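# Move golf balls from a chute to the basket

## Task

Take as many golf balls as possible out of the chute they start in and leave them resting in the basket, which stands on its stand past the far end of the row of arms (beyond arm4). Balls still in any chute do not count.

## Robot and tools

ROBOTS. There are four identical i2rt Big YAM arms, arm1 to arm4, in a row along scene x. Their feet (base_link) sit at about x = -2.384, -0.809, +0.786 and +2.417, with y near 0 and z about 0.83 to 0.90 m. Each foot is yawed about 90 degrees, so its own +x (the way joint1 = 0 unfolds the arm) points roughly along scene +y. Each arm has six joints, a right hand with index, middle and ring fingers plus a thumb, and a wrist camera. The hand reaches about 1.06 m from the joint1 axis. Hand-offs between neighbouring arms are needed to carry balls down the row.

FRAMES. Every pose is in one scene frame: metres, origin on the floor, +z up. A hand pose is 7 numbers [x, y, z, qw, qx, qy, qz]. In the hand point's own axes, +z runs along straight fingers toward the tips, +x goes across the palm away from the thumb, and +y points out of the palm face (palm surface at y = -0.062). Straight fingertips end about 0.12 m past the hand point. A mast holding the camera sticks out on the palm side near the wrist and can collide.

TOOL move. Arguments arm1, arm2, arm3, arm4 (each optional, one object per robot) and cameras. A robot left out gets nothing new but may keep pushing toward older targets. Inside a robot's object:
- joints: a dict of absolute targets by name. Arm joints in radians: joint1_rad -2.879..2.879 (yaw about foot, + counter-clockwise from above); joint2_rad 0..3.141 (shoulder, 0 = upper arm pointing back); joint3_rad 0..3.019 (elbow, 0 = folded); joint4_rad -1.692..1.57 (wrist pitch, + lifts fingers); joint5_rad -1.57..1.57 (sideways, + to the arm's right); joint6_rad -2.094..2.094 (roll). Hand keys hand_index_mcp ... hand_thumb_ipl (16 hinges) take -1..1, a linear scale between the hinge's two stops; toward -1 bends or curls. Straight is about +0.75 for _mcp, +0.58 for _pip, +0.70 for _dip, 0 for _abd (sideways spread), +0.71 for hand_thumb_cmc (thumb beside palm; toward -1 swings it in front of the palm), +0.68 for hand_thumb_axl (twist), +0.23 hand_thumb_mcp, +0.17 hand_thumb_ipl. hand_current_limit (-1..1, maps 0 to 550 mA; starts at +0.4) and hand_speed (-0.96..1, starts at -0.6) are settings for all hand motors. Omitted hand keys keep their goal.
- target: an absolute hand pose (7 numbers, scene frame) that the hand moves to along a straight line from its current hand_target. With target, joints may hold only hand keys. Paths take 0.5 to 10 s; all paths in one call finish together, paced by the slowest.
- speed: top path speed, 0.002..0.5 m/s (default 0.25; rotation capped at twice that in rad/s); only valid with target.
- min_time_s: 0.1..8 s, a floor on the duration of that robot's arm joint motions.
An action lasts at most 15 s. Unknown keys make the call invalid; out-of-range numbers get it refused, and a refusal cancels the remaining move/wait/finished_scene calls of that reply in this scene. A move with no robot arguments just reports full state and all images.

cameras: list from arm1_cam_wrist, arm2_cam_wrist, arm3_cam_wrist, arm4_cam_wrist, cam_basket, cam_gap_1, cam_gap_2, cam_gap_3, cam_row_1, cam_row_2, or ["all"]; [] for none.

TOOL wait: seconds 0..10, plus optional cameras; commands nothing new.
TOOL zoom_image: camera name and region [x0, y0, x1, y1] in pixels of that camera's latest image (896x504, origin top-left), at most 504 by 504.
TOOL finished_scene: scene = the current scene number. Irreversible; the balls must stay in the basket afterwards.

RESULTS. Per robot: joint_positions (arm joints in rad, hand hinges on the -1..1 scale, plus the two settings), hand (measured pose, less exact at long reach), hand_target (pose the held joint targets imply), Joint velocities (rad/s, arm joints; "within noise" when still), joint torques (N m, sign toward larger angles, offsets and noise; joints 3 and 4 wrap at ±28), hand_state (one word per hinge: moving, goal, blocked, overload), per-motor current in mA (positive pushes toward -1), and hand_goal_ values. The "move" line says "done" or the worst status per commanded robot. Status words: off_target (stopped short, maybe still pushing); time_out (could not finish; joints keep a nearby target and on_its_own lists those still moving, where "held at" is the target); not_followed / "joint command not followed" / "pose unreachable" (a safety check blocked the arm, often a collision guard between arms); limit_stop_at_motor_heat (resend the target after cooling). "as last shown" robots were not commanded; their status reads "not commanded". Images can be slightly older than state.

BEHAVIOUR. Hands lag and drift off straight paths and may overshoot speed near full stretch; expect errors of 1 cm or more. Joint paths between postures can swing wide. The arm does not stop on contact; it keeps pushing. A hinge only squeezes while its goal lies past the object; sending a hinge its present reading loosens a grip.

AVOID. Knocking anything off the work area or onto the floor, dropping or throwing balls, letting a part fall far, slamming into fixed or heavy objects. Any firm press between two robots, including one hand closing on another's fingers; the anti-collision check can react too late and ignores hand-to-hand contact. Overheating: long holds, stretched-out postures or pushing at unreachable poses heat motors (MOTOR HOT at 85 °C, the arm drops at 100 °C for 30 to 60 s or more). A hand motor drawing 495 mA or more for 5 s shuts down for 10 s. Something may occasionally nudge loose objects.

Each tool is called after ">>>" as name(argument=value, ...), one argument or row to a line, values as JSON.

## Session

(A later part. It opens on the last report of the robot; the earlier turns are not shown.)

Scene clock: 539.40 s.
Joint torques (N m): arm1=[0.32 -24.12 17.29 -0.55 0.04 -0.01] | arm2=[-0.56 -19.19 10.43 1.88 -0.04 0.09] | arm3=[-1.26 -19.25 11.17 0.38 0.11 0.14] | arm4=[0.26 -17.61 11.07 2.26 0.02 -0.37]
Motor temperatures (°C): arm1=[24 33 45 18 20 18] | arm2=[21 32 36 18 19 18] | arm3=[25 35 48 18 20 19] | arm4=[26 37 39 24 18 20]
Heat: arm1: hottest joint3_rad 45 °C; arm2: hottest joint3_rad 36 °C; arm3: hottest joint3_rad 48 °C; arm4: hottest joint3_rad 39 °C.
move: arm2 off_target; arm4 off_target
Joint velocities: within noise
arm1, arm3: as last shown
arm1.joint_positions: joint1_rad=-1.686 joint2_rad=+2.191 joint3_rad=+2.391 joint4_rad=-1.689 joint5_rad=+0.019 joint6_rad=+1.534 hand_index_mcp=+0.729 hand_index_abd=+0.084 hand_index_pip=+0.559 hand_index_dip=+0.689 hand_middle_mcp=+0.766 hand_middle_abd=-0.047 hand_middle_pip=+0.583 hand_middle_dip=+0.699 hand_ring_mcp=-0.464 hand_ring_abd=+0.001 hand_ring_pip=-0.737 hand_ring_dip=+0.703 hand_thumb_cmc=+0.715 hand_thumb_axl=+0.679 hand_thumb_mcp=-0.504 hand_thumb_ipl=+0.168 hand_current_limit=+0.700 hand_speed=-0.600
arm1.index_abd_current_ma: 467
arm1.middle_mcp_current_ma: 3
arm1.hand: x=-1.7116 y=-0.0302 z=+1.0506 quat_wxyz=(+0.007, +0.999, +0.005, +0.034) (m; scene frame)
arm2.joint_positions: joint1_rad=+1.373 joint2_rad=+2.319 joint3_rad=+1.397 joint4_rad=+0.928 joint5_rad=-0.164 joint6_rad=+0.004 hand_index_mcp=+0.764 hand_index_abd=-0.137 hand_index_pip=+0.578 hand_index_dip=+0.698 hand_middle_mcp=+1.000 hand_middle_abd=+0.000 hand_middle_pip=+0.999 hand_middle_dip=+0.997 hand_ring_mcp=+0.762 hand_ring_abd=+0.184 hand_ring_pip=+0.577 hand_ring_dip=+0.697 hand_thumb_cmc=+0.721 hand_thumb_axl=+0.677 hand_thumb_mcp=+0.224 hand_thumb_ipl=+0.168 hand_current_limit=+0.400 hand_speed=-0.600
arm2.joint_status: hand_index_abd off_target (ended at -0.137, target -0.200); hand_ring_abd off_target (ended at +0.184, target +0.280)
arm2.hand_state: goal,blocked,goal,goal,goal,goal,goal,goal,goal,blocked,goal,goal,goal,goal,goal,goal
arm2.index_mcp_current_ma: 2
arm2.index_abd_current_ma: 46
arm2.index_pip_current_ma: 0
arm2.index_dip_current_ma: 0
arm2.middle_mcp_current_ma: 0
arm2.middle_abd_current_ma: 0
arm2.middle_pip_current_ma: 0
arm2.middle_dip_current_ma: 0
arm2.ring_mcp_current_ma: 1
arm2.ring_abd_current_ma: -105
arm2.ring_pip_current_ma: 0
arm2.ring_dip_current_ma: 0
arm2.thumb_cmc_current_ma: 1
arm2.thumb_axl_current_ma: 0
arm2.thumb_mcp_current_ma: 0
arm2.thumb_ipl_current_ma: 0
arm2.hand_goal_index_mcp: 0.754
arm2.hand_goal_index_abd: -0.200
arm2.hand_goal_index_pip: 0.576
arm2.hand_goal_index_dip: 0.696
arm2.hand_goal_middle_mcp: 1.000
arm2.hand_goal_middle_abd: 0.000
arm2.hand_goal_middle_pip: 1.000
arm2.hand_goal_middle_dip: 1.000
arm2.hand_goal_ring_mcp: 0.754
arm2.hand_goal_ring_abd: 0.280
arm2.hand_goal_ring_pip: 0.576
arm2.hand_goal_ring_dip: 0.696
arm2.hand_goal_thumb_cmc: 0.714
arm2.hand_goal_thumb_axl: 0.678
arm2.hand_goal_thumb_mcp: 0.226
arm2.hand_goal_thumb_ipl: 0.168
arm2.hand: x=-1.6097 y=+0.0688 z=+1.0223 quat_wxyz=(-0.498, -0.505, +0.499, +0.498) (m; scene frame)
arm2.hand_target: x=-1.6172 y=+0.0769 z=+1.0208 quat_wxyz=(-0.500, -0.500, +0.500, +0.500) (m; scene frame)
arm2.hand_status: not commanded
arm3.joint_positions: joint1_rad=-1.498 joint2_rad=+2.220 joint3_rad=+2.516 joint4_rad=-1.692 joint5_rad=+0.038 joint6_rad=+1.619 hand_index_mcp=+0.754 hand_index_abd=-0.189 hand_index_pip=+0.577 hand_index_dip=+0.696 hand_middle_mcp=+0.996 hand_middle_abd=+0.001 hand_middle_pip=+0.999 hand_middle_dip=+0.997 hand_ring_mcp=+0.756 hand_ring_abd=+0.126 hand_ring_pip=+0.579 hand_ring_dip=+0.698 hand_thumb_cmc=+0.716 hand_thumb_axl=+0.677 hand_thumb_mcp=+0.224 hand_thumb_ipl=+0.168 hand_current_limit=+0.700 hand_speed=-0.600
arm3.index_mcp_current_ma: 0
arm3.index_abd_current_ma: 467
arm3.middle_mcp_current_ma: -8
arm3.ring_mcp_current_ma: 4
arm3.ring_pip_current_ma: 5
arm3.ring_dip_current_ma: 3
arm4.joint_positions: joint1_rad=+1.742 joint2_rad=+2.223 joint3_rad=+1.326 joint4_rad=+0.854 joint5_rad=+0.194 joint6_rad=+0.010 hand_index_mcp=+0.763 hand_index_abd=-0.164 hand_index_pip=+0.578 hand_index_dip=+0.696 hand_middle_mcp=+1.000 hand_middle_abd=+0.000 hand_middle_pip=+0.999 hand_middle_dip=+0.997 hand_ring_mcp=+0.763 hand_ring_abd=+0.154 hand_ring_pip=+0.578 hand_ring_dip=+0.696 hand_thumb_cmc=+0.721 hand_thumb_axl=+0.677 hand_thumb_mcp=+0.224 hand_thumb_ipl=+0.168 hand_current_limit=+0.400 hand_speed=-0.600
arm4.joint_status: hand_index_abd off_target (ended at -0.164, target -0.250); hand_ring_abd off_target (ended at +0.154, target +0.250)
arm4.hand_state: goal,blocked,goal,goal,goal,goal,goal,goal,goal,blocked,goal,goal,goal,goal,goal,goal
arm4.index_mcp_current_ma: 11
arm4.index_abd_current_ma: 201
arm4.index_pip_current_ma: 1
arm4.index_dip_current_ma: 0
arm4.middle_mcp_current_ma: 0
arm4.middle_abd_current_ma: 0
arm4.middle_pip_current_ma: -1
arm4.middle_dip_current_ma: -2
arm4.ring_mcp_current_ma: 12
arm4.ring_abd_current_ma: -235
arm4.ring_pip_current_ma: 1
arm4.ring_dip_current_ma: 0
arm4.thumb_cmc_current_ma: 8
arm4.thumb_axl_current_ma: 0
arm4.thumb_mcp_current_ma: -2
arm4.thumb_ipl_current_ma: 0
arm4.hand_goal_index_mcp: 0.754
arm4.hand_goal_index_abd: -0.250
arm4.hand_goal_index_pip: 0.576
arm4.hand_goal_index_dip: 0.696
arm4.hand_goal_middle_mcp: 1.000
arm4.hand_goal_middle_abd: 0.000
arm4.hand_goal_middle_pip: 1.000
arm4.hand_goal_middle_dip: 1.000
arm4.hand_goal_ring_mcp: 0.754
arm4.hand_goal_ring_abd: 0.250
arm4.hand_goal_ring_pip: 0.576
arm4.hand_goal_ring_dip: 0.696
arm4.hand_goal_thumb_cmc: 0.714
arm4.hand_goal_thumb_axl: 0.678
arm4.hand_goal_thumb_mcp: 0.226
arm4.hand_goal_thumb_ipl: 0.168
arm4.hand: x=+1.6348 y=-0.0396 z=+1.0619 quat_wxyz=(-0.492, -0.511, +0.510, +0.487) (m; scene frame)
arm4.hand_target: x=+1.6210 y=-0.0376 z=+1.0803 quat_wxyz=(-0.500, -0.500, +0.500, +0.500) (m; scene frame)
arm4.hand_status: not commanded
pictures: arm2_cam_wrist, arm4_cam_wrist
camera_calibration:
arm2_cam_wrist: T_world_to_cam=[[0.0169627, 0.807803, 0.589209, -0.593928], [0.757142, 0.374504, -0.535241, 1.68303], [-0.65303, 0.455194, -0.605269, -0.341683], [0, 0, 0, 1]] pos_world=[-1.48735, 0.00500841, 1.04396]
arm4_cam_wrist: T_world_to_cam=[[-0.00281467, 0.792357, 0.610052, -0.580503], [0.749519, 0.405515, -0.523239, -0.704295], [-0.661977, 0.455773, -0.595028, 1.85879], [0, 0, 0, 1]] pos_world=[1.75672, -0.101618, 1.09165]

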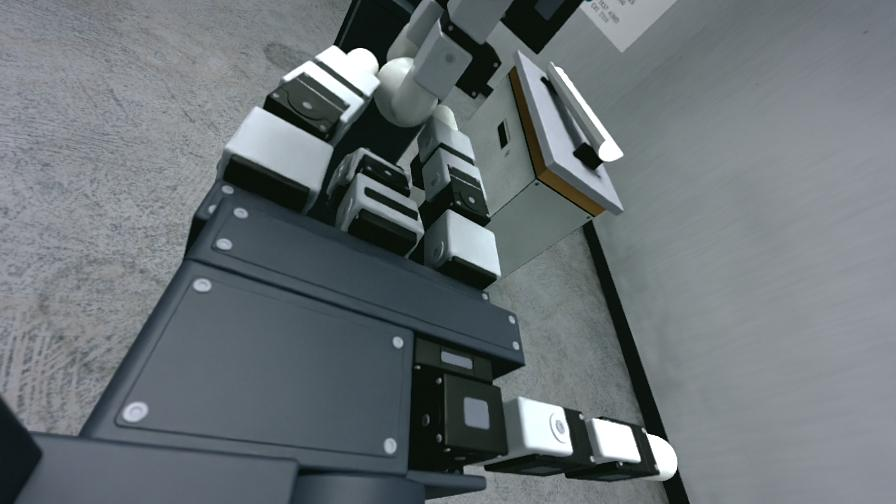

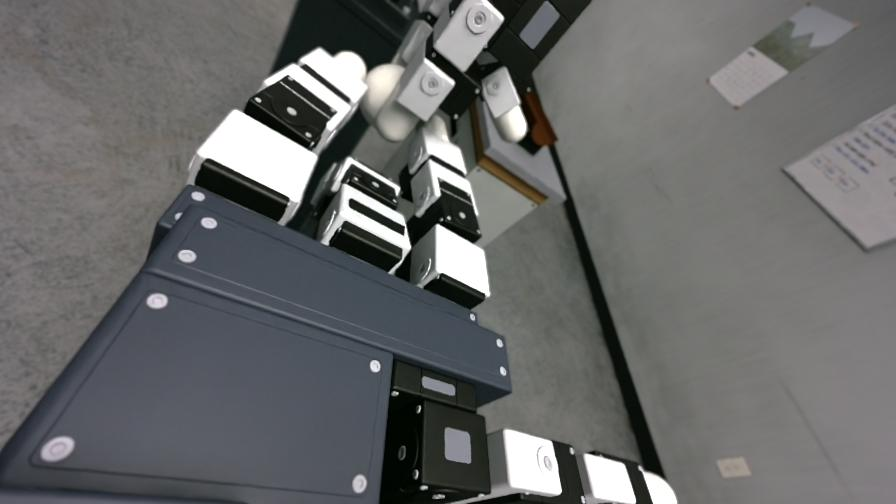

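>>> move(
  arm2={"joints": {"hand_index_abd": -0.43, "hand_ring_abd": 0.48}},
  arm4={"joints": {"hand_index_abd": -0.45, "hand_ring_abd": 0.46}},
)

>>> move(
  arm1={"joints": {"hand_index_abd": 0.18, "hand_middle_abd": -0.15}},
  arm2={"joints": {"hand_current_limit": 0.7}},
  arm3={"joints": {"hand_index_abd": 0.0, "hand_ring_abd": 0.0}},
  arm4={"joints": {"hand_current_limit": 0.7}},
)

>>> move(
  arm1={"target": [-1.71, -0.026, 1.16, 0, 1, 0, 0.02], "speed": 0.1},
  arm3={"target": [1.48, -0.115, 1.20, 0, 1, 0, 0.02], "speed": 0.1},
  cameras=["arm2_cam_wrist", "arm4_cam_wrist", "cam_gap_1", "cam_gap_3"],
)

>>> zoom_image(
  camera="arm4_cam_wrist",
  region=[250, 0, 550, 200],
)

>>> zoom_image(
  camera="arm2_cam_wrist",
  region=[250, 0, 550, 200],
)

Scene clock: 542.20 s.
Joint torques (N m): arm1=[0.21 -24.18 17.24 -0.53 0.04 -0.01] | arm2=[-0.44 -19.25 10.37 1.89 -0.04 0.09] | arm3=[-1.26 -19.31 11.15 0.38 0.11 0.14] | arm4=[0.26 -17.61 11.06 2.25 0.02 -0.37]
Motor temperatures (°C): arm1=[24 33 46 18 20 18] | arm2=[21 31 36 18 19 18] | arm3=[25 35 48 18 20 19] | arm4=[26 37 40 24 18 20]
Heat: arm1: hottest joint3_rad 46 °C; arm2: hottest joint3_rad 36 °C; arm3: hottest joint3_rad 48 °C; arm4: hottest joint3_rad 40 °C.
move: arm2 off_target; arm4 off_target
Joint velocities: within noise
arm1, arm3: as last shown
arm2.joint_positions: joint1_rad=+1.373 joint2_rad=+2.319 joint3_rad=+1.397 joint4_rad=+0.928 joint5_rad=-0.164 joint6_rad=+0.004 hand_index_mcp=+0.764 hand_index_abd=-0.137 hand_index_pip=+0.578 hand_index_dip=+0.698 hand_middle_mcp=+1.000 hand_middle_abd=+0.000 hand_middle_pip=+0.999 hand_middle_dip=+0.997 hand_ring_mcp=+0.762 hand_ring_abd=+0.196 hand_ring_pip=+0.577 hand_ring_dip=+0.697 hand_thumb_cmc=+0.721 hand_thumb_axl=+0.677 hand_thumb_mcp=+0.224 hand_thumb_ipl=+0.168 hand_current_limit=+0.400 hand_speed=-0.600
arm2.joint_status: hand_index_abd off_target (ended at -0.137, target -0.430); hand_ring_abd off_target (ended at +0.196, target +0.480)
arm2.hand_state: goal,blocked,goal,goal,goal,goal,goal,goal,goal,blocked,goal,goal,goal,goal,goal,goal
arm2.index_mcp_current_ma: 2
arm2.index_abd_current_ma: 385
arm2.index_pip_current_ma: 0
arm2.index_dip_current_ma: 0
arm2.middle_mcp_current_ma: 0
arm2.middle_abd_current_ma: 0
arm2.middle_pip_current_ma: 0
arm2.middle_dip_current_ma: 0
arm2.ring_mcp_current_ma: 1
arm2.ring_abd_current_ma: -385
arm2.ring_pip_current_ma: 0
arm2.ring_dip_current_ma: 0
arm2.thumb_cmc_current_ma: 1
arm2.thumb_axl_current_ma: 0
arm2.thumb_mcp_current_ma: 0
arm2.thumb_ipl_current_ma: 0
arm2.hand_goal_index_mcp: 0.754
arm2.hand_goal_index_abd: -0.430
arm2.hand_goal_index_pip: 0.576
arm2.hand_goal_index_dip: 0.696
arm2.hand_goal_middle_mcp: 1.000
arm2.hand_goal_middle_abd: 0.000
arm2.hand_goal_middle_pip: 1.000
arm2.hand_goal_middle_dip: 1.000
arm2.hand_goal_ring_mcp: 0.754
arm2.hand_goal_ring_abd: 0.480
arm2.hand_goal_ring_pip: 0.576
arm2.hand_goal_ring_dip: 0.696
arm2.hand_goal_thumb_cmc: 0.714
arm2.hand_goal_thumb_axl: 0.678
arm2.hand_goal_thumb_mcp: 0.226
arm2.hand_goal_thumb_ipl: 0.168
arm2.hand: x=-1.6097 y=+0.0688 z=+1.0223 quat_wxyz=(-0.498, -0.505, +0.499, +0.498) (m; scene frame)
arm2.hand_target: x=-1.6172 y=+0.0769 z=+1.0208 quat_wxyz=(-0.500, -0.500, +0.500, +0.500) (m; scene frame)
arm2.hand_status: not commanded
arm3.index_abd_current_ma: 468
arm4.joint_positions: joint1_rad=+1.742 joint2_rad=+2.223 joint3_rad=+1.326 joint4_rad=+0.854 joint5_rad=+0.194 joint6_rad=+0.010 hand_index_mcp=+0.763 hand_index_abd=-0.167 hand_index_pip=+0.578 hand_index_dip=+0.696 hand_middle_mcp=+1.000 hand_middle_abd=+0.000 hand_middle_pip=+0.999 hand_middle_dip=+0.997 hand_ring_mcp=+0.763 hand_ring_abd=+0.154 hand_ring_pip=+0.578 hand_ring_dip=+0.696 hand_thumb_cmc=+0.721 hand_thumb_axl=+0.677 hand_thumb_mcp=+0.224 hand_thumb_ipl=+0.168 hand_current_limit=+0.400 hand_speed=-0.600
arm4.joint_status: hand_index_abd off_target (ended at -0.167, target -0.450); hand_ring_abd off_target (ended at +0.154, target +0.460)
arm4.hand_state: goal,blocked,goal,goal,goal,goal,goal,goal,goal,blocked,goal,goal,goal,goal,goal,goal
arm4.index_mcp_current_ma: 11
arm4.index_abd_current_ma: 385
arm4.index_pip_current_ma: 1
arm4.index_dip_current_ma: 0
arm4.middle_mcp_current_ma: 0
arm4.middle_abd_current_ma: 0
arm4.middle_pip_current_ma: -1
arm4.middle_dip_current_ma: -2
arm4.ring_mcp_current_ma: 12
arm4.ring_abd_current_ma: -385
arm4.ring_pip_current_ma: 1
arm4.ring_dip_current_ma: 0
arm4.thumb_cmc_current_ma: 8
arm4.thumb_axl_current_ma: 0
arm4.thumb_mcp_current_ma: -2
arm4.thumb_ipl_current_ma: 0
arm4.hand_goal_index_mcp: 0.754
arm4.hand_goal_index_abd: -0.450
arm4.hand_goal_index_pip: 0.576
arm4.hand_goal_index_dip: 0.696
arm4.hand_goal_middle_mcp: 1.000
arm4.hand_goal_middle_abd: 0.000
arm4.hand_goal_middle_pip: 1.000
arm4.hand_goal_middle_dip: 1.000
arm4.hand_goal_ring_mcp: 0.754
arm4.hand_goal_ring_abd: 0.460
arm4.hand_goal_ring_pip: 0.576
arm4.hand_goal_ring_dip: 0.696
arm4.hand_goal_thumb_cmc: 0.714
arm4.hand_goal_thumb_axl: 0.678
arm4.hand_goal_thumb_mcp: 0.226
arm4.hand_goal_thumb_ipl: 0.168
arm4.hand: x=+1.6348 y=-0.0396 z=+1.0619 quat_wxyz=(-0.492, -0.511, +0.510, +0.487) (m; scene frame)
arm4.hand_target: x=+1.6210 y=-0.0376 z=+1.0803 quat_wxyz=(-0.500, -0.500, +0.500, +0.500) (m; scene frame)
arm4.hand_status: not commanded
pictures: none

Scene clock: 542.87 s.
Joint torques (N m): arm1=[0.32 -24.23 17.24 -0.54 0.05 0] | arm2=[-0.56 -19.9 10.33 2.04 0.03 0.09] | arm3=[-1.26 -19.25 10.88 0.4 0.1 0.14] | arm4=[0.38 -17.9 11.03 2.4 0.02 -0.37]
Motor temperatures (°C): arm1=[24 33 46 18 20 18] | arm2=[21 31 36 18 19 18] | arm3=[25 35 48 18 20 19] | arm4=[26 37 40 24 18 20]
Heat: arm1: hottest joint3_rad 46 °C; arm2: hottest joint3_rad 36 °C; arm3: hottest joint3_rad 48 °C; arm4: hottest joint3_rad 40 °C.
move: arm1 done; arm2 done; arm3 done; arm4 done
Joint velocities: within noise
arm1.joint_positions: joint1_rad=-1.686 joint2_rad=+2.191 joint3_rad=+2.391 joint4_rad=-1.689 joint5_rad=+0.019 joint6_rad=+1.534 hand_index_mcp=+0.750 hand_index_abd=+0.176 hand_index_pip=+0.572 hand_index_dip=+0.693 hand_middle_mcp=+0.756 hand_middle_abd=-0.146 hand_middle_pip=+0.578 hand_middle_dip=+0.699 hand_ring_mcp=-0.464 hand_ring_abd=+0.001 hand_ring_pip=-0.737 hand_ring_dip=+0.703 hand_thumb_cmc=+0.715 hand_thumb_axl=+0.679 hand_thumb_mcp=-0.504 hand_thumb_ipl=+0.168 hand_current_limit=+0.700 hand_speed=-0.600
arm1.joint_status: all done
arm1.hand_state: goal,goal,goal,goal,goal,goal,goal,goal,goal,goal,goal,goal,goal,goal,overload,goal
arm1.index_mcp_current_ma: 0
arm1.index_abd_current_ma: 0
arm1.index_pip_current_ma: 0
arm1.index_dip_current_ma: 0
arm1.middle_mcp_current_ma: 0
arm1.middle_abd_current_ma: 0
arm1.middle_pip_current_ma: 0
arm1.middle_dip_current_ma: 0
arm1.ring_mcp_current_ma: 5
arm1.ring_abd_current_ma: 0
arm1.ring_pip_current_ma: 0
arm1.ring_dip_current_ma: 0
arm1.thumb_cmc_current_ma: 0
arm1.thumb_axl_current_ma: 0
arm1.thumb_mcp_current_ma: 0
arm1.thumb_ipl_current_ma: 0
arm1.hand_goal_index_mcp: 0.754
arm1.hand_goal_index_abd: 0.180
arm1.hand_goal_index_pip: 0.576
arm1.hand_goal_index_dip: 0.696
arm1.hand_goal_middle_mcp: 0.754
arm1.hand_goal_middle_abd: -0.150
arm1.hand_goal_middle_pip: 0.576
arm1.hand_goal_middle_dip: 0.696
arm1.hand_goal_ring_mcp: -0.480
arm1.hand_goal_ring_abd: 0.000
arm1.hand_goal_ring_pip: -0.740
arm1.hand_goal_ring_dip: 0.700
arm1.hand_goal_thumb_cmc: 0.714
arm1.hand_goal_thumb_axl: 0.678
arm1.hand_goal_thumb_mcp: 0.226
arm1.hand_goal_thumb_ipl: 0.168
arm1.hand: x=-1.7115 y=-0.0301 z=+1.0505 quat_wxyz=(+0.007, +0.999, +0.005, +0.034) (m; scene frame)
arm1.hand_target: x=-1.7019 y=-0.0260 z=+1.0694 quat_wxyz=(+0.007, +0.998, +0.007, +0.057) (m; scene frame)
arm1.hand_status: not commanded
arm2.joint_positions: joint1_rad=+1.373 joint2_rad=+2.325 joint3_rad=+1.397 joint4_rad=+0.925 joint5_rad=-0.165 joint6_rad=+0.004 hand_index_mcp=+0.767 hand_index_abd=-0.137 hand_index_pip=+0.579 hand_index_dip=+0.698 hand_middle_mcp=+1.000 hand_middle_abd=+0.000 hand_middle_pip=+0.999 hand_middle_dip=+0.997 hand_ring_mcp=+0.764 hand_ring_abd=+0.199 hand_ring_pip=+0.578 hand_ring_dip=+0.697 hand_thumb_cmc=+0.721 hand_thumb_axl=+0.677 hand_thumb_mcp=+0.224 hand_thumb_ipl=+0.168 hand_current_limit=+0.700 hand_speed=-0.600
arm2.joint_status: all done
arm2.hand_state: goal,blocked,goal,goal,goal,goal,goal,goal,goal,blocked,goal,goal,goal,goal,goal,goal
arm2.index_mcp_current_ma: 3
arm2.index_abd_current_ma: 468
arm2.index_pip_current_ma: 0
arm2.index_dip_current_ma: 0
arm2.middle_mcp_current_ma: 0
arm2.middle_abd_current_ma: 0
arm2.middle_pip_current_ma: 0
arm2.middle_dip_current_ma: 0
arm2.ring_mcp_current_ma: 2
arm2.ring_abd_current_ma: -467
arm2.ring_pip_current_ma: 0
arm2.ring_dip_current_ma: 0
arm2.thumb_cmc_current_ma: 1
arm2.thumb_axl_current_ma: 0
arm2.thumb_mcp_current_ma: 0
arm2.thumb_ipl_current_ma: 0
arm2.hand_goal_index_mcp: 0.754
arm2.hand_goal_index_abd: -0.430
arm2.hand_goal_index_pip: 0.576
arm2.hand_goal_index_dip: 0.696
arm2.hand_goal_middle_mcp: 1.000
arm2.hand_goal_middle_abd: 0.000
arm2.hand_goal_middle_pip: 1.000
arm2.hand_goal_middle_dip: 1.000
arm2.hand_goal_ring_mcp: 0.754
arm2.hand_goal_ring_abd: 0.480
arm2.hand_goal_ring_pip: 0.576
arm2.hand_goal_ring_dip: 0.696
arm2.hand_goal_thumb_cmc: 0.714
arm2.hand_goal_thumb_axl: 0.678
arm2.hand_goal_thumb_mcp: 0.226
arm2.hand_goal_thumb_ipl: 0.168
arm2.hand: x=-1.6100 y=+0.0687 z=+1.0169 quat_wxyz=(-0.496, -0.507, +0.502, +0.495) (m; scene frame)
arm2.hand_target: x=-1.6172 y=+0.0769 z=+1.0211 quat_wxyz=(-0.500, -0.500, +0.500, +0.500) (m; scene frame)
arm2.hand_status: not commanded
arm3.joint_positions: joint1_rad=-1.498 joint2_rad=+2.220 joint3_rad=+2.520 joint4_rad=-1.692 joint5_rad=+0.038 joint6_rad=+1.619 hand_index_mcp=+0.754 hand_index_abd=-0.002 hand_index_pip=+0.577 hand_index_dip=+0.696 hand_middle_mcp=+0.996 hand_middle_abd=+0.001 hand_middle_pip=+0.999 hand_middle_dip=+0.997 hand_ring_mcp=+0.755 hand_ring_abd=+0.004 hand_ring_pip=+0.578 hand_ring_dip=+0.698 hand_thumb_cmc=+0.716 hand_thumb_axl=+0.677 hand_thumb_mcp=+0.224 hand_thumb_ipl=+0.168 hand_current_limit=+0.700 hand_speed=-0.600
arm3.joint_status: all done
arm3.hand_state: goal,goal,goal,goal,goal,goal,goal,goal,goal,goal,goal,goal,goal,goal,goal,goal
arm3.index_mcp_current_ma: 0
arm3.index_abd_current_ma: -4
arm3.index_pip_current_ma: 2
arm3.index_dip_current_ma: 0
arm3.middle_mcp_current_ma: -8
arm3.middle_abd_current_ma: 1
arm3.middle_pip_current_ma: -2
arm3.middle_dip_current_ma: -5
arm3.ring_mcp_current_ma: 2
arm3.ring_abd_current_ma: 7
arm3.ring_pip_current_ma: 4
arm3.ring_dip_current_ma: 3
arm3.thumb_cmc_current_ma: 4
arm3.thumb_axl_current_ma: -1
arm3.thumb_mcp_current_ma: -6
arm3.thumb_ipl_current_ma: 0
arm3.hand_goal_index_mcp: 0.754
arm3.hand_goal_index_abd: 0.000
arm3.hand_goal_index_pip: 0.576
arm3.hand_goal_index_dip: 0.696
arm3.hand_goal_middle_mcp: 1.000
arm3.hand_goal_middle_abd: 0.000
arm3.hand_goal_middle_pip: 1.000
arm3.hand_goal_middle_dip: 1.000
arm3.hand_goal_ring_mcp: 0.754
arm3.hand_goal_ring_abd: 0.000
arm3.hand_goal_ring_pip: 0.576
arm3.hand_goal_ring_dip: 0.696
arm3.hand_goal_thumb_cmc: 0.714
arm3.hand_goal_thumb_axl: 0.678
arm3.hand_goal_thumb_mcp: 0.226
arm3.hand_goal_thumb_ipl: 0.168
arm3.hand: x=+1.4797 y=-0.1196 z=+1.0840 quat_wxyz=(+0.008, +0.996, +0.022, +0.088) (m; scene frame)
arm3.hand_target: x=+1.4826 y=-0.1151 z=+1.1023 quat_wxyz=(+0.006, +0.994, +0.018, +0.108) (m; scene frame)
arm3.hand_status: not commanded
arm4.joint_positions: joint1_rad=+1.742 joint2_rad=+2.227 joint3_rad=+1.326 joint4_rad=+0.851 joint5_rad=+0.194 joint6_rad=+0.010 hand_index_mcp=+0.765 hand_index_abd=-0.170 hand_index_pip=+0.579 hand_index_dip=+0.696 hand_middle_mcp=+1.000 hand_middle_abd=+0.000 hand_middle_pip=+0.999 hand_middle_dip=+0.997 hand_ring_mcp=+0.766 hand_ring_abd=+0.154 hand_ring_pip=+0.579 hand_ring_dip=+0.696 hand_thumb_cmc=+0.721 hand_thumb_axl=+0.677 hand_thumb_mcp=+0.224 hand_thumb_ipl=+0.168 hand_current_limit=+0.700 hand_speed=-0.600
arm4.joint_status: all done
arm4.hand_state: goal,blocked,goal,goal,goal,goal,goal,goal,goal,blocked,goal,goal,goal,goal,goal,goal
arm4.index_mcp_current_ma: 15
arm4.index_abd_current_ma: 468
arm4.index_pip_current_ma: 2
arm4.index_dip_current_ma: 0
arm4.middle_mcp_current_ma: 0
arm4.middle_abd_current_ma: 0
arm4.middle_pip_current_ma: -1
arm4.middle_dip_current_ma: -2
arm4.ring_mcp_current_ma: 17
arm4.ring_abd_current_ma: -467
arm4.ring_pip_current_ma: 2
arm4.ring_dip_current_ma: 0
arm4.thumb_cmc_current_ma: 8
arm4.thumb_axl_current_ma: 0
arm4.thumb_mcp_current_ma: -2
arm4.thumb_ipl_current_ma: 0
arm4.hand_goal_index_mcp: 0.754
arm4.hand_goal_index_abd: -0.450
arm4.hand_goal_index_pip: 0.576
arm4.hand_goal_index_dip: 0.696
arm4.hand_goal_middle_mcp: 1.000
arm4.hand_goal_middle_abd: 0.000
arm4.hand_goal_middle_pip: 1.000
arm4.hand_goal_middle_dip: 1.000
arm4.hand_goal_ring_mcp: 0.754
arm4.hand_goal_ring_abd: 0.460
arm4.hand_goal_ring_pip: 0.576
arm4.hand_goal_ring_dip: 0.696
arm4.hand_goal_thumb_cmc: 0.714
arm4.hand_goal_thumb_axl: 0.678
arm4.hand_goal_thumb_mcp: 0.226
arm4.hand_goal_thumb_ipl: 0.168
arm4.hand: x=+1.6344 y=-0.0397 z=+1.0581 quat_wxyz=(-0.490, -0.513, +0.511, +0.485) (m; scene frame)
arm4.hand_target: x=+1.6210 y=-0.0376 z=+1.0802 quat_wxyz=(-0.500, -0.500, +0.500, +0.500) (m; scene frame)
arm4.hand_status: not commanded
pictures: none

Scene clock: 544.40 s.
Joint torques (N m): arm1=[0.32 -25.88 16.51 -0.27 0.23 -0.19] | arm2=[-0.5 -19.78 10.29 2.09 0.02 0.08] | arm3=[-0.67 -19.6 10.37 0.8 0.15 -0.07] | arm4=[0.44 -17.96 11.03 2.4 0.03 -0.37]
Motor temperatures (°C): arm1=[24 33 46 18 20 18] | arm2=[21 31 37 18 19 18] | arm3=[25 35 48 18 20 19] | arm4=[26 37 40 24 18 20]
Heat: arm1: hottest joint3_rad 46 °C; arm2: hottest joint3_rad 37 °C; arm3: hottest joint3_rad 48 °C; arm4: hottest joint3_rad 40 °C.
move: arm1 off_target; arm3 off_target
Joint velocities: within noise
arm1.joint_positions: joint1_rad=-1.680 joint2_rad=+2.106 joint3_rad=+2.433 joint4_rad=-1.689 joint5_rad=+0.040 joint6_rad=+1.522 hand_index_mcp=+0.750 hand_index_abd=+0.176 hand_index_pip=+0.573 hand_index_dip=+0.693 hand_middle_mcp=+0.756 hand_middle_abd=-0.146 hand_middle_pip=+0.578 hand_middle_dip=+0.699 hand_ring_mcp=-0.465 hand_ring_abd=+0.001 hand_ring_pip=-0.737 hand_ring_dip=+0.703 hand_thumb_cmc=+0.715 hand_thumb_axl=+0.679 hand_thumb_mcp=-0.504 hand_thumb_ipl=+0.168 hand_current_limit=+0.700 hand_speed=-0.600
arm1.joint_status: not commanded
arm1.hand_state: goal,goal,goal,goal,goal,goal,goal,goal,goal,goal,goal,goal,goal,goal,overload,goal
arm1.index_mcp_current_ma: 0
arm1.index_abd_current_ma: 0
arm1.index_pip_current_ma: 0
arm1.index_dip_current_ma: 0
arm1.middle_mcp_current_ma: 0
arm1.middle_abd_current_ma: 0
arm1.middle_pip_current_ma: 0
arm1.middle_dip_current_ma: 0
arm1.ring_mcp_current_ma: 5
arm1.ring_abd_current_ma: 0
arm1.ring_pip_current_ma: 0
arm1.ring_dip_current_ma: 0
arm1.thumb_cmc_current_ma: 0
arm1.thumb_axl_current_ma: 0
arm1.thumb_mcp_current_ma: 0
arm1.thumb_ipl_current_ma: 0
arm1.hand_goal_index_mcp: 0.754
arm1.hand_goal_index_abd: 0.180
arm1.hand_goal_index_pip: 0.576
arm1.hand_goal_index_dip: 0.696
arm1.hand_goal_middle_mcp: 0.754
arm1.hand_goal_middle_abd: -0.150
arm1.hand_goal_middle_pip: 0.576
arm1.hand_goal_middle_dip: 0.696
arm1.hand_goal_ring_mcp: -0.480
arm1.hand_goal_ring_abd: 0.000
arm1.hand_goal_ring_pip: -0.740
arm1.hand_goal_ring_dip: 0.700
arm1.hand_goal_thumb_cmc: 0.714
arm1.hand_goal_thumb_axl: 0.678
arm1.hand_goal_thumb_mcp: 0.226
arm1.hand_goal_thumb_ipl: 0.168
arm1.hand: x=-1.7146 y=-0.0300 z=+1.1235 quat_wxyz=(+0.020, +0.995, +0.012, +0.097) (m; scene frame)
arm1.hand_target: x=-1.7124 y=-0.0261 z=+1.1588 quat_wxyz=(+0.022, +0.991, +0.020, +0.129) (m; scene frame)
arm1.hand_status: off_target (0.037 m and 9.2 deg from the pose sent, 0.109 m and 1.9 deg at the start; a joint's target at an end of its range on 45 of 46 steps)
arm2, arm4: as last shown
arm3.joint_positions: joint1_rad=-1.495 joint2_rad=+2.154 joint3_rad=+2.622 joint4_rad=-1.692 joint5_rad=+0.069 joint6_rad=+1.599 hand_index_mcp=+0.754 hand_index_abd=-0.002 hand_index_pip=+0.577 hand_index_dip=+0.696 hand_middle_mcp=+0.996 hand_middle_abd=+0.001 hand_middle_pip=+0.999 hand_middle_dip=+0.997 hand_ring_mcp=+0.755 hand_ring_abd=+0.004 hand_ring_pip=+0.578 hand_ring_dip=+0.698 hand_thumb_cmc=+0.716 hand_thumb_axl=+0.677 hand_thumb_mcp=+0.224 hand_thumb_ipl=+0.168 hand_current_limit=+0.700 hand_speed=-0.600
arm3.joint_status: not commanded
arm3.hand_state: goal,goal,goal,goal,goal,goal,goal,goal,goal,goal,goal,goal,goal,goal,goal,goal
arm3.index_mcp_current_ma: 0
arm3.index_abd_current_ma: -2
arm3.index_pip_current_ma: 2
arm3.index_dip_current_ma: 0
arm3.middle_mcp_current_ma: -8
arm3.middle_abd_current_ma: 1
arm3.middle_pip_current_ma: -2
arm3.middle_dip_current_ma: -5
arm3.ring_mcp_current_ma: 2
arm3.ring_abd_current_ma: 7
arm3.ring_pip_current_ma: 4
arm3.ring_dip_current_ma: 3
arm3.thumb_cmc_current_ma: 4
arm3.thumb_axl_current_ma: -1
arm3.thumb_mcp_current_ma: -6
arm3.thumb_ipl_current_ma: 0
arm3.hand_goal_index_mcp: 0.754
arm3.hand_goal_index_abd: 0.000
arm3.hand_goal_index_pip: 0.576
arm3.hand_goal_index_dip: 0.696
arm3.hand_goal_middle_mcp: 1.000
arm3.hand_goal_middle_abd: 0.000
arm3.hand_goal_middle_pip: 1.000
arm3.hand_goal_middle_dip: 1.000
arm3.hand_goal_ring_mcp: 0.754
arm3.hand_goal_ring_abd: 0.000
arm3.hand_goal_ring_pip: 0.576
arm3.hand_goal_ring_dip: 0.696
arm3.hand_goal_thumb_cmc: 0.714
arm3.hand_goal_thumb_axl: 0.678
arm3.hand_goal_thumb_mcp: 0.226
arm3.hand_goal_thumb_ipl: 0.168
arm3.hand: x=+1.4804 y=-0.1241 z=+1.1710 quat_wxyz=(+0.018, +0.985, +0.028, +0.172) (m; scene frame)
arm3.hand_target: x=+1.4783 y=-0.1152 z=+1.1987 quat_wxyz=(+0.017, +0.980, +0.040, +0.196) (m; scene frame)
arm3.hand_status: off_target (0.030 m and 17.9 deg from the pose sent, 0.116 m and 8.2 deg at the start; a joint's target at an end of its range on 46 of 46 steps)
pictures: arm2_cam_wrist, arm4_cam_wrist, cam_gap_1, cam_gap_3
camera_calibration:
arm2_cam_wrist: T_world_to_cam=[[0.0107785, 0.808685, 0.588143, -0.599681], [0.761546, 0.374535, -0.528934, 1.68108], [-0.648021, 0.453599, -0.611814, -0.330195], [0, 0, 0, 1]] pos_world=[-1.48773, 0.0051057, 1.03986]
arm4_cam_wrist: T_world_to_cam=[[-0.00719585, 0.791488, 0.611142, -0.572186], [0.75322, 0.406277, -0.517299, -0.718251], [-0.657729, 0.456602, -0.599088, 1.85371], [0, 0, 0, 1]] pos_world=[1.75612, -0.101719, 1.08867]

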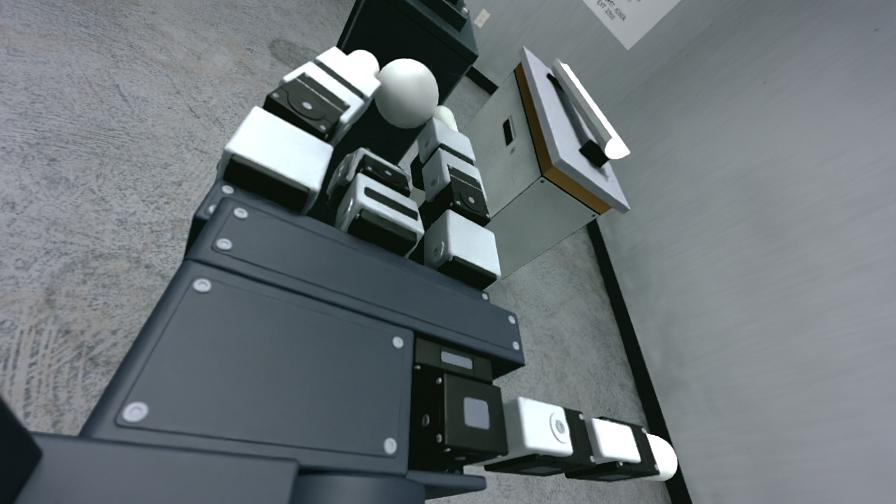

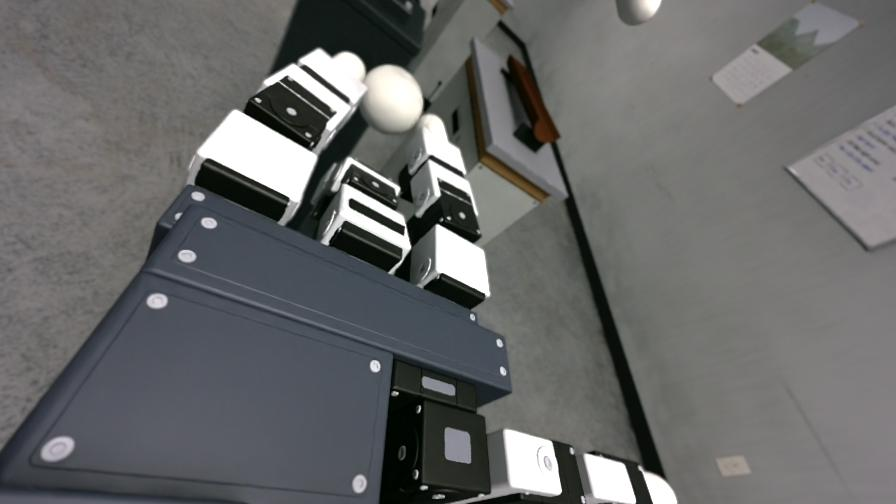

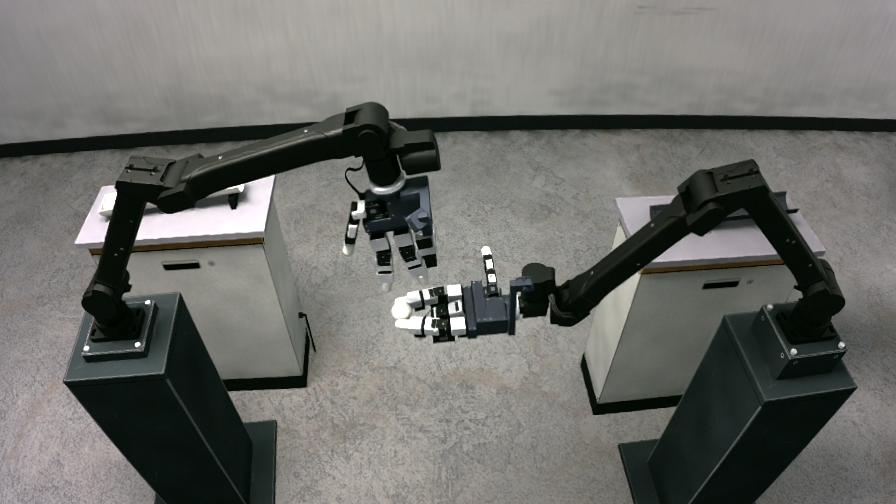

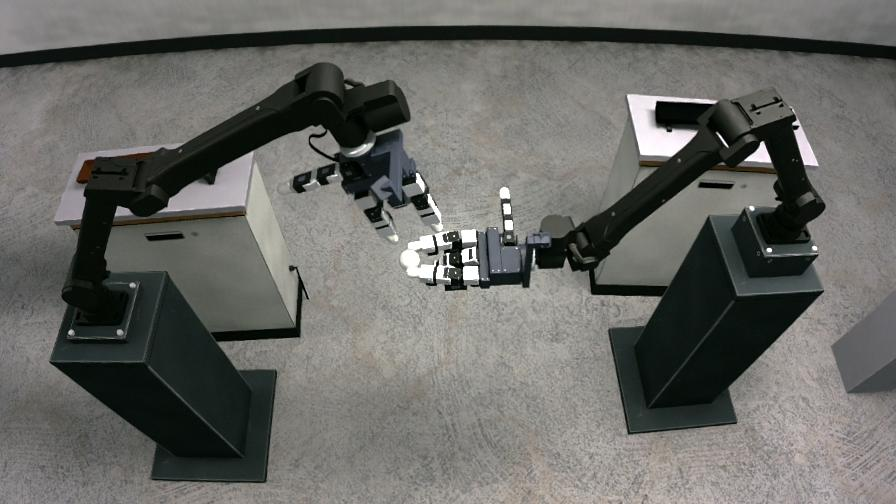

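Scaled by 1.680 from the camera's 896x504 image, which has a finer 1280x720 frame.

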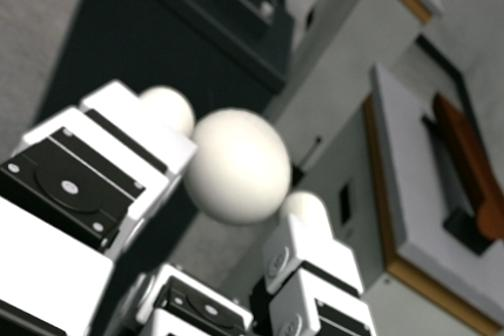

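Scaled by 1.680 from the camera's 896x504 image, which has a finer 1280x720 frame.

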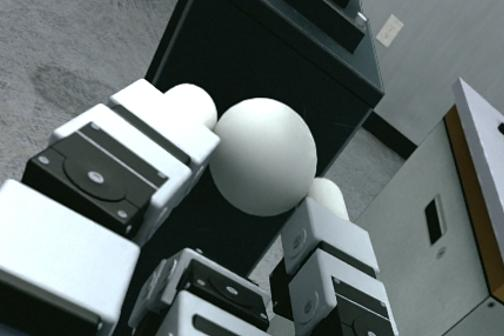

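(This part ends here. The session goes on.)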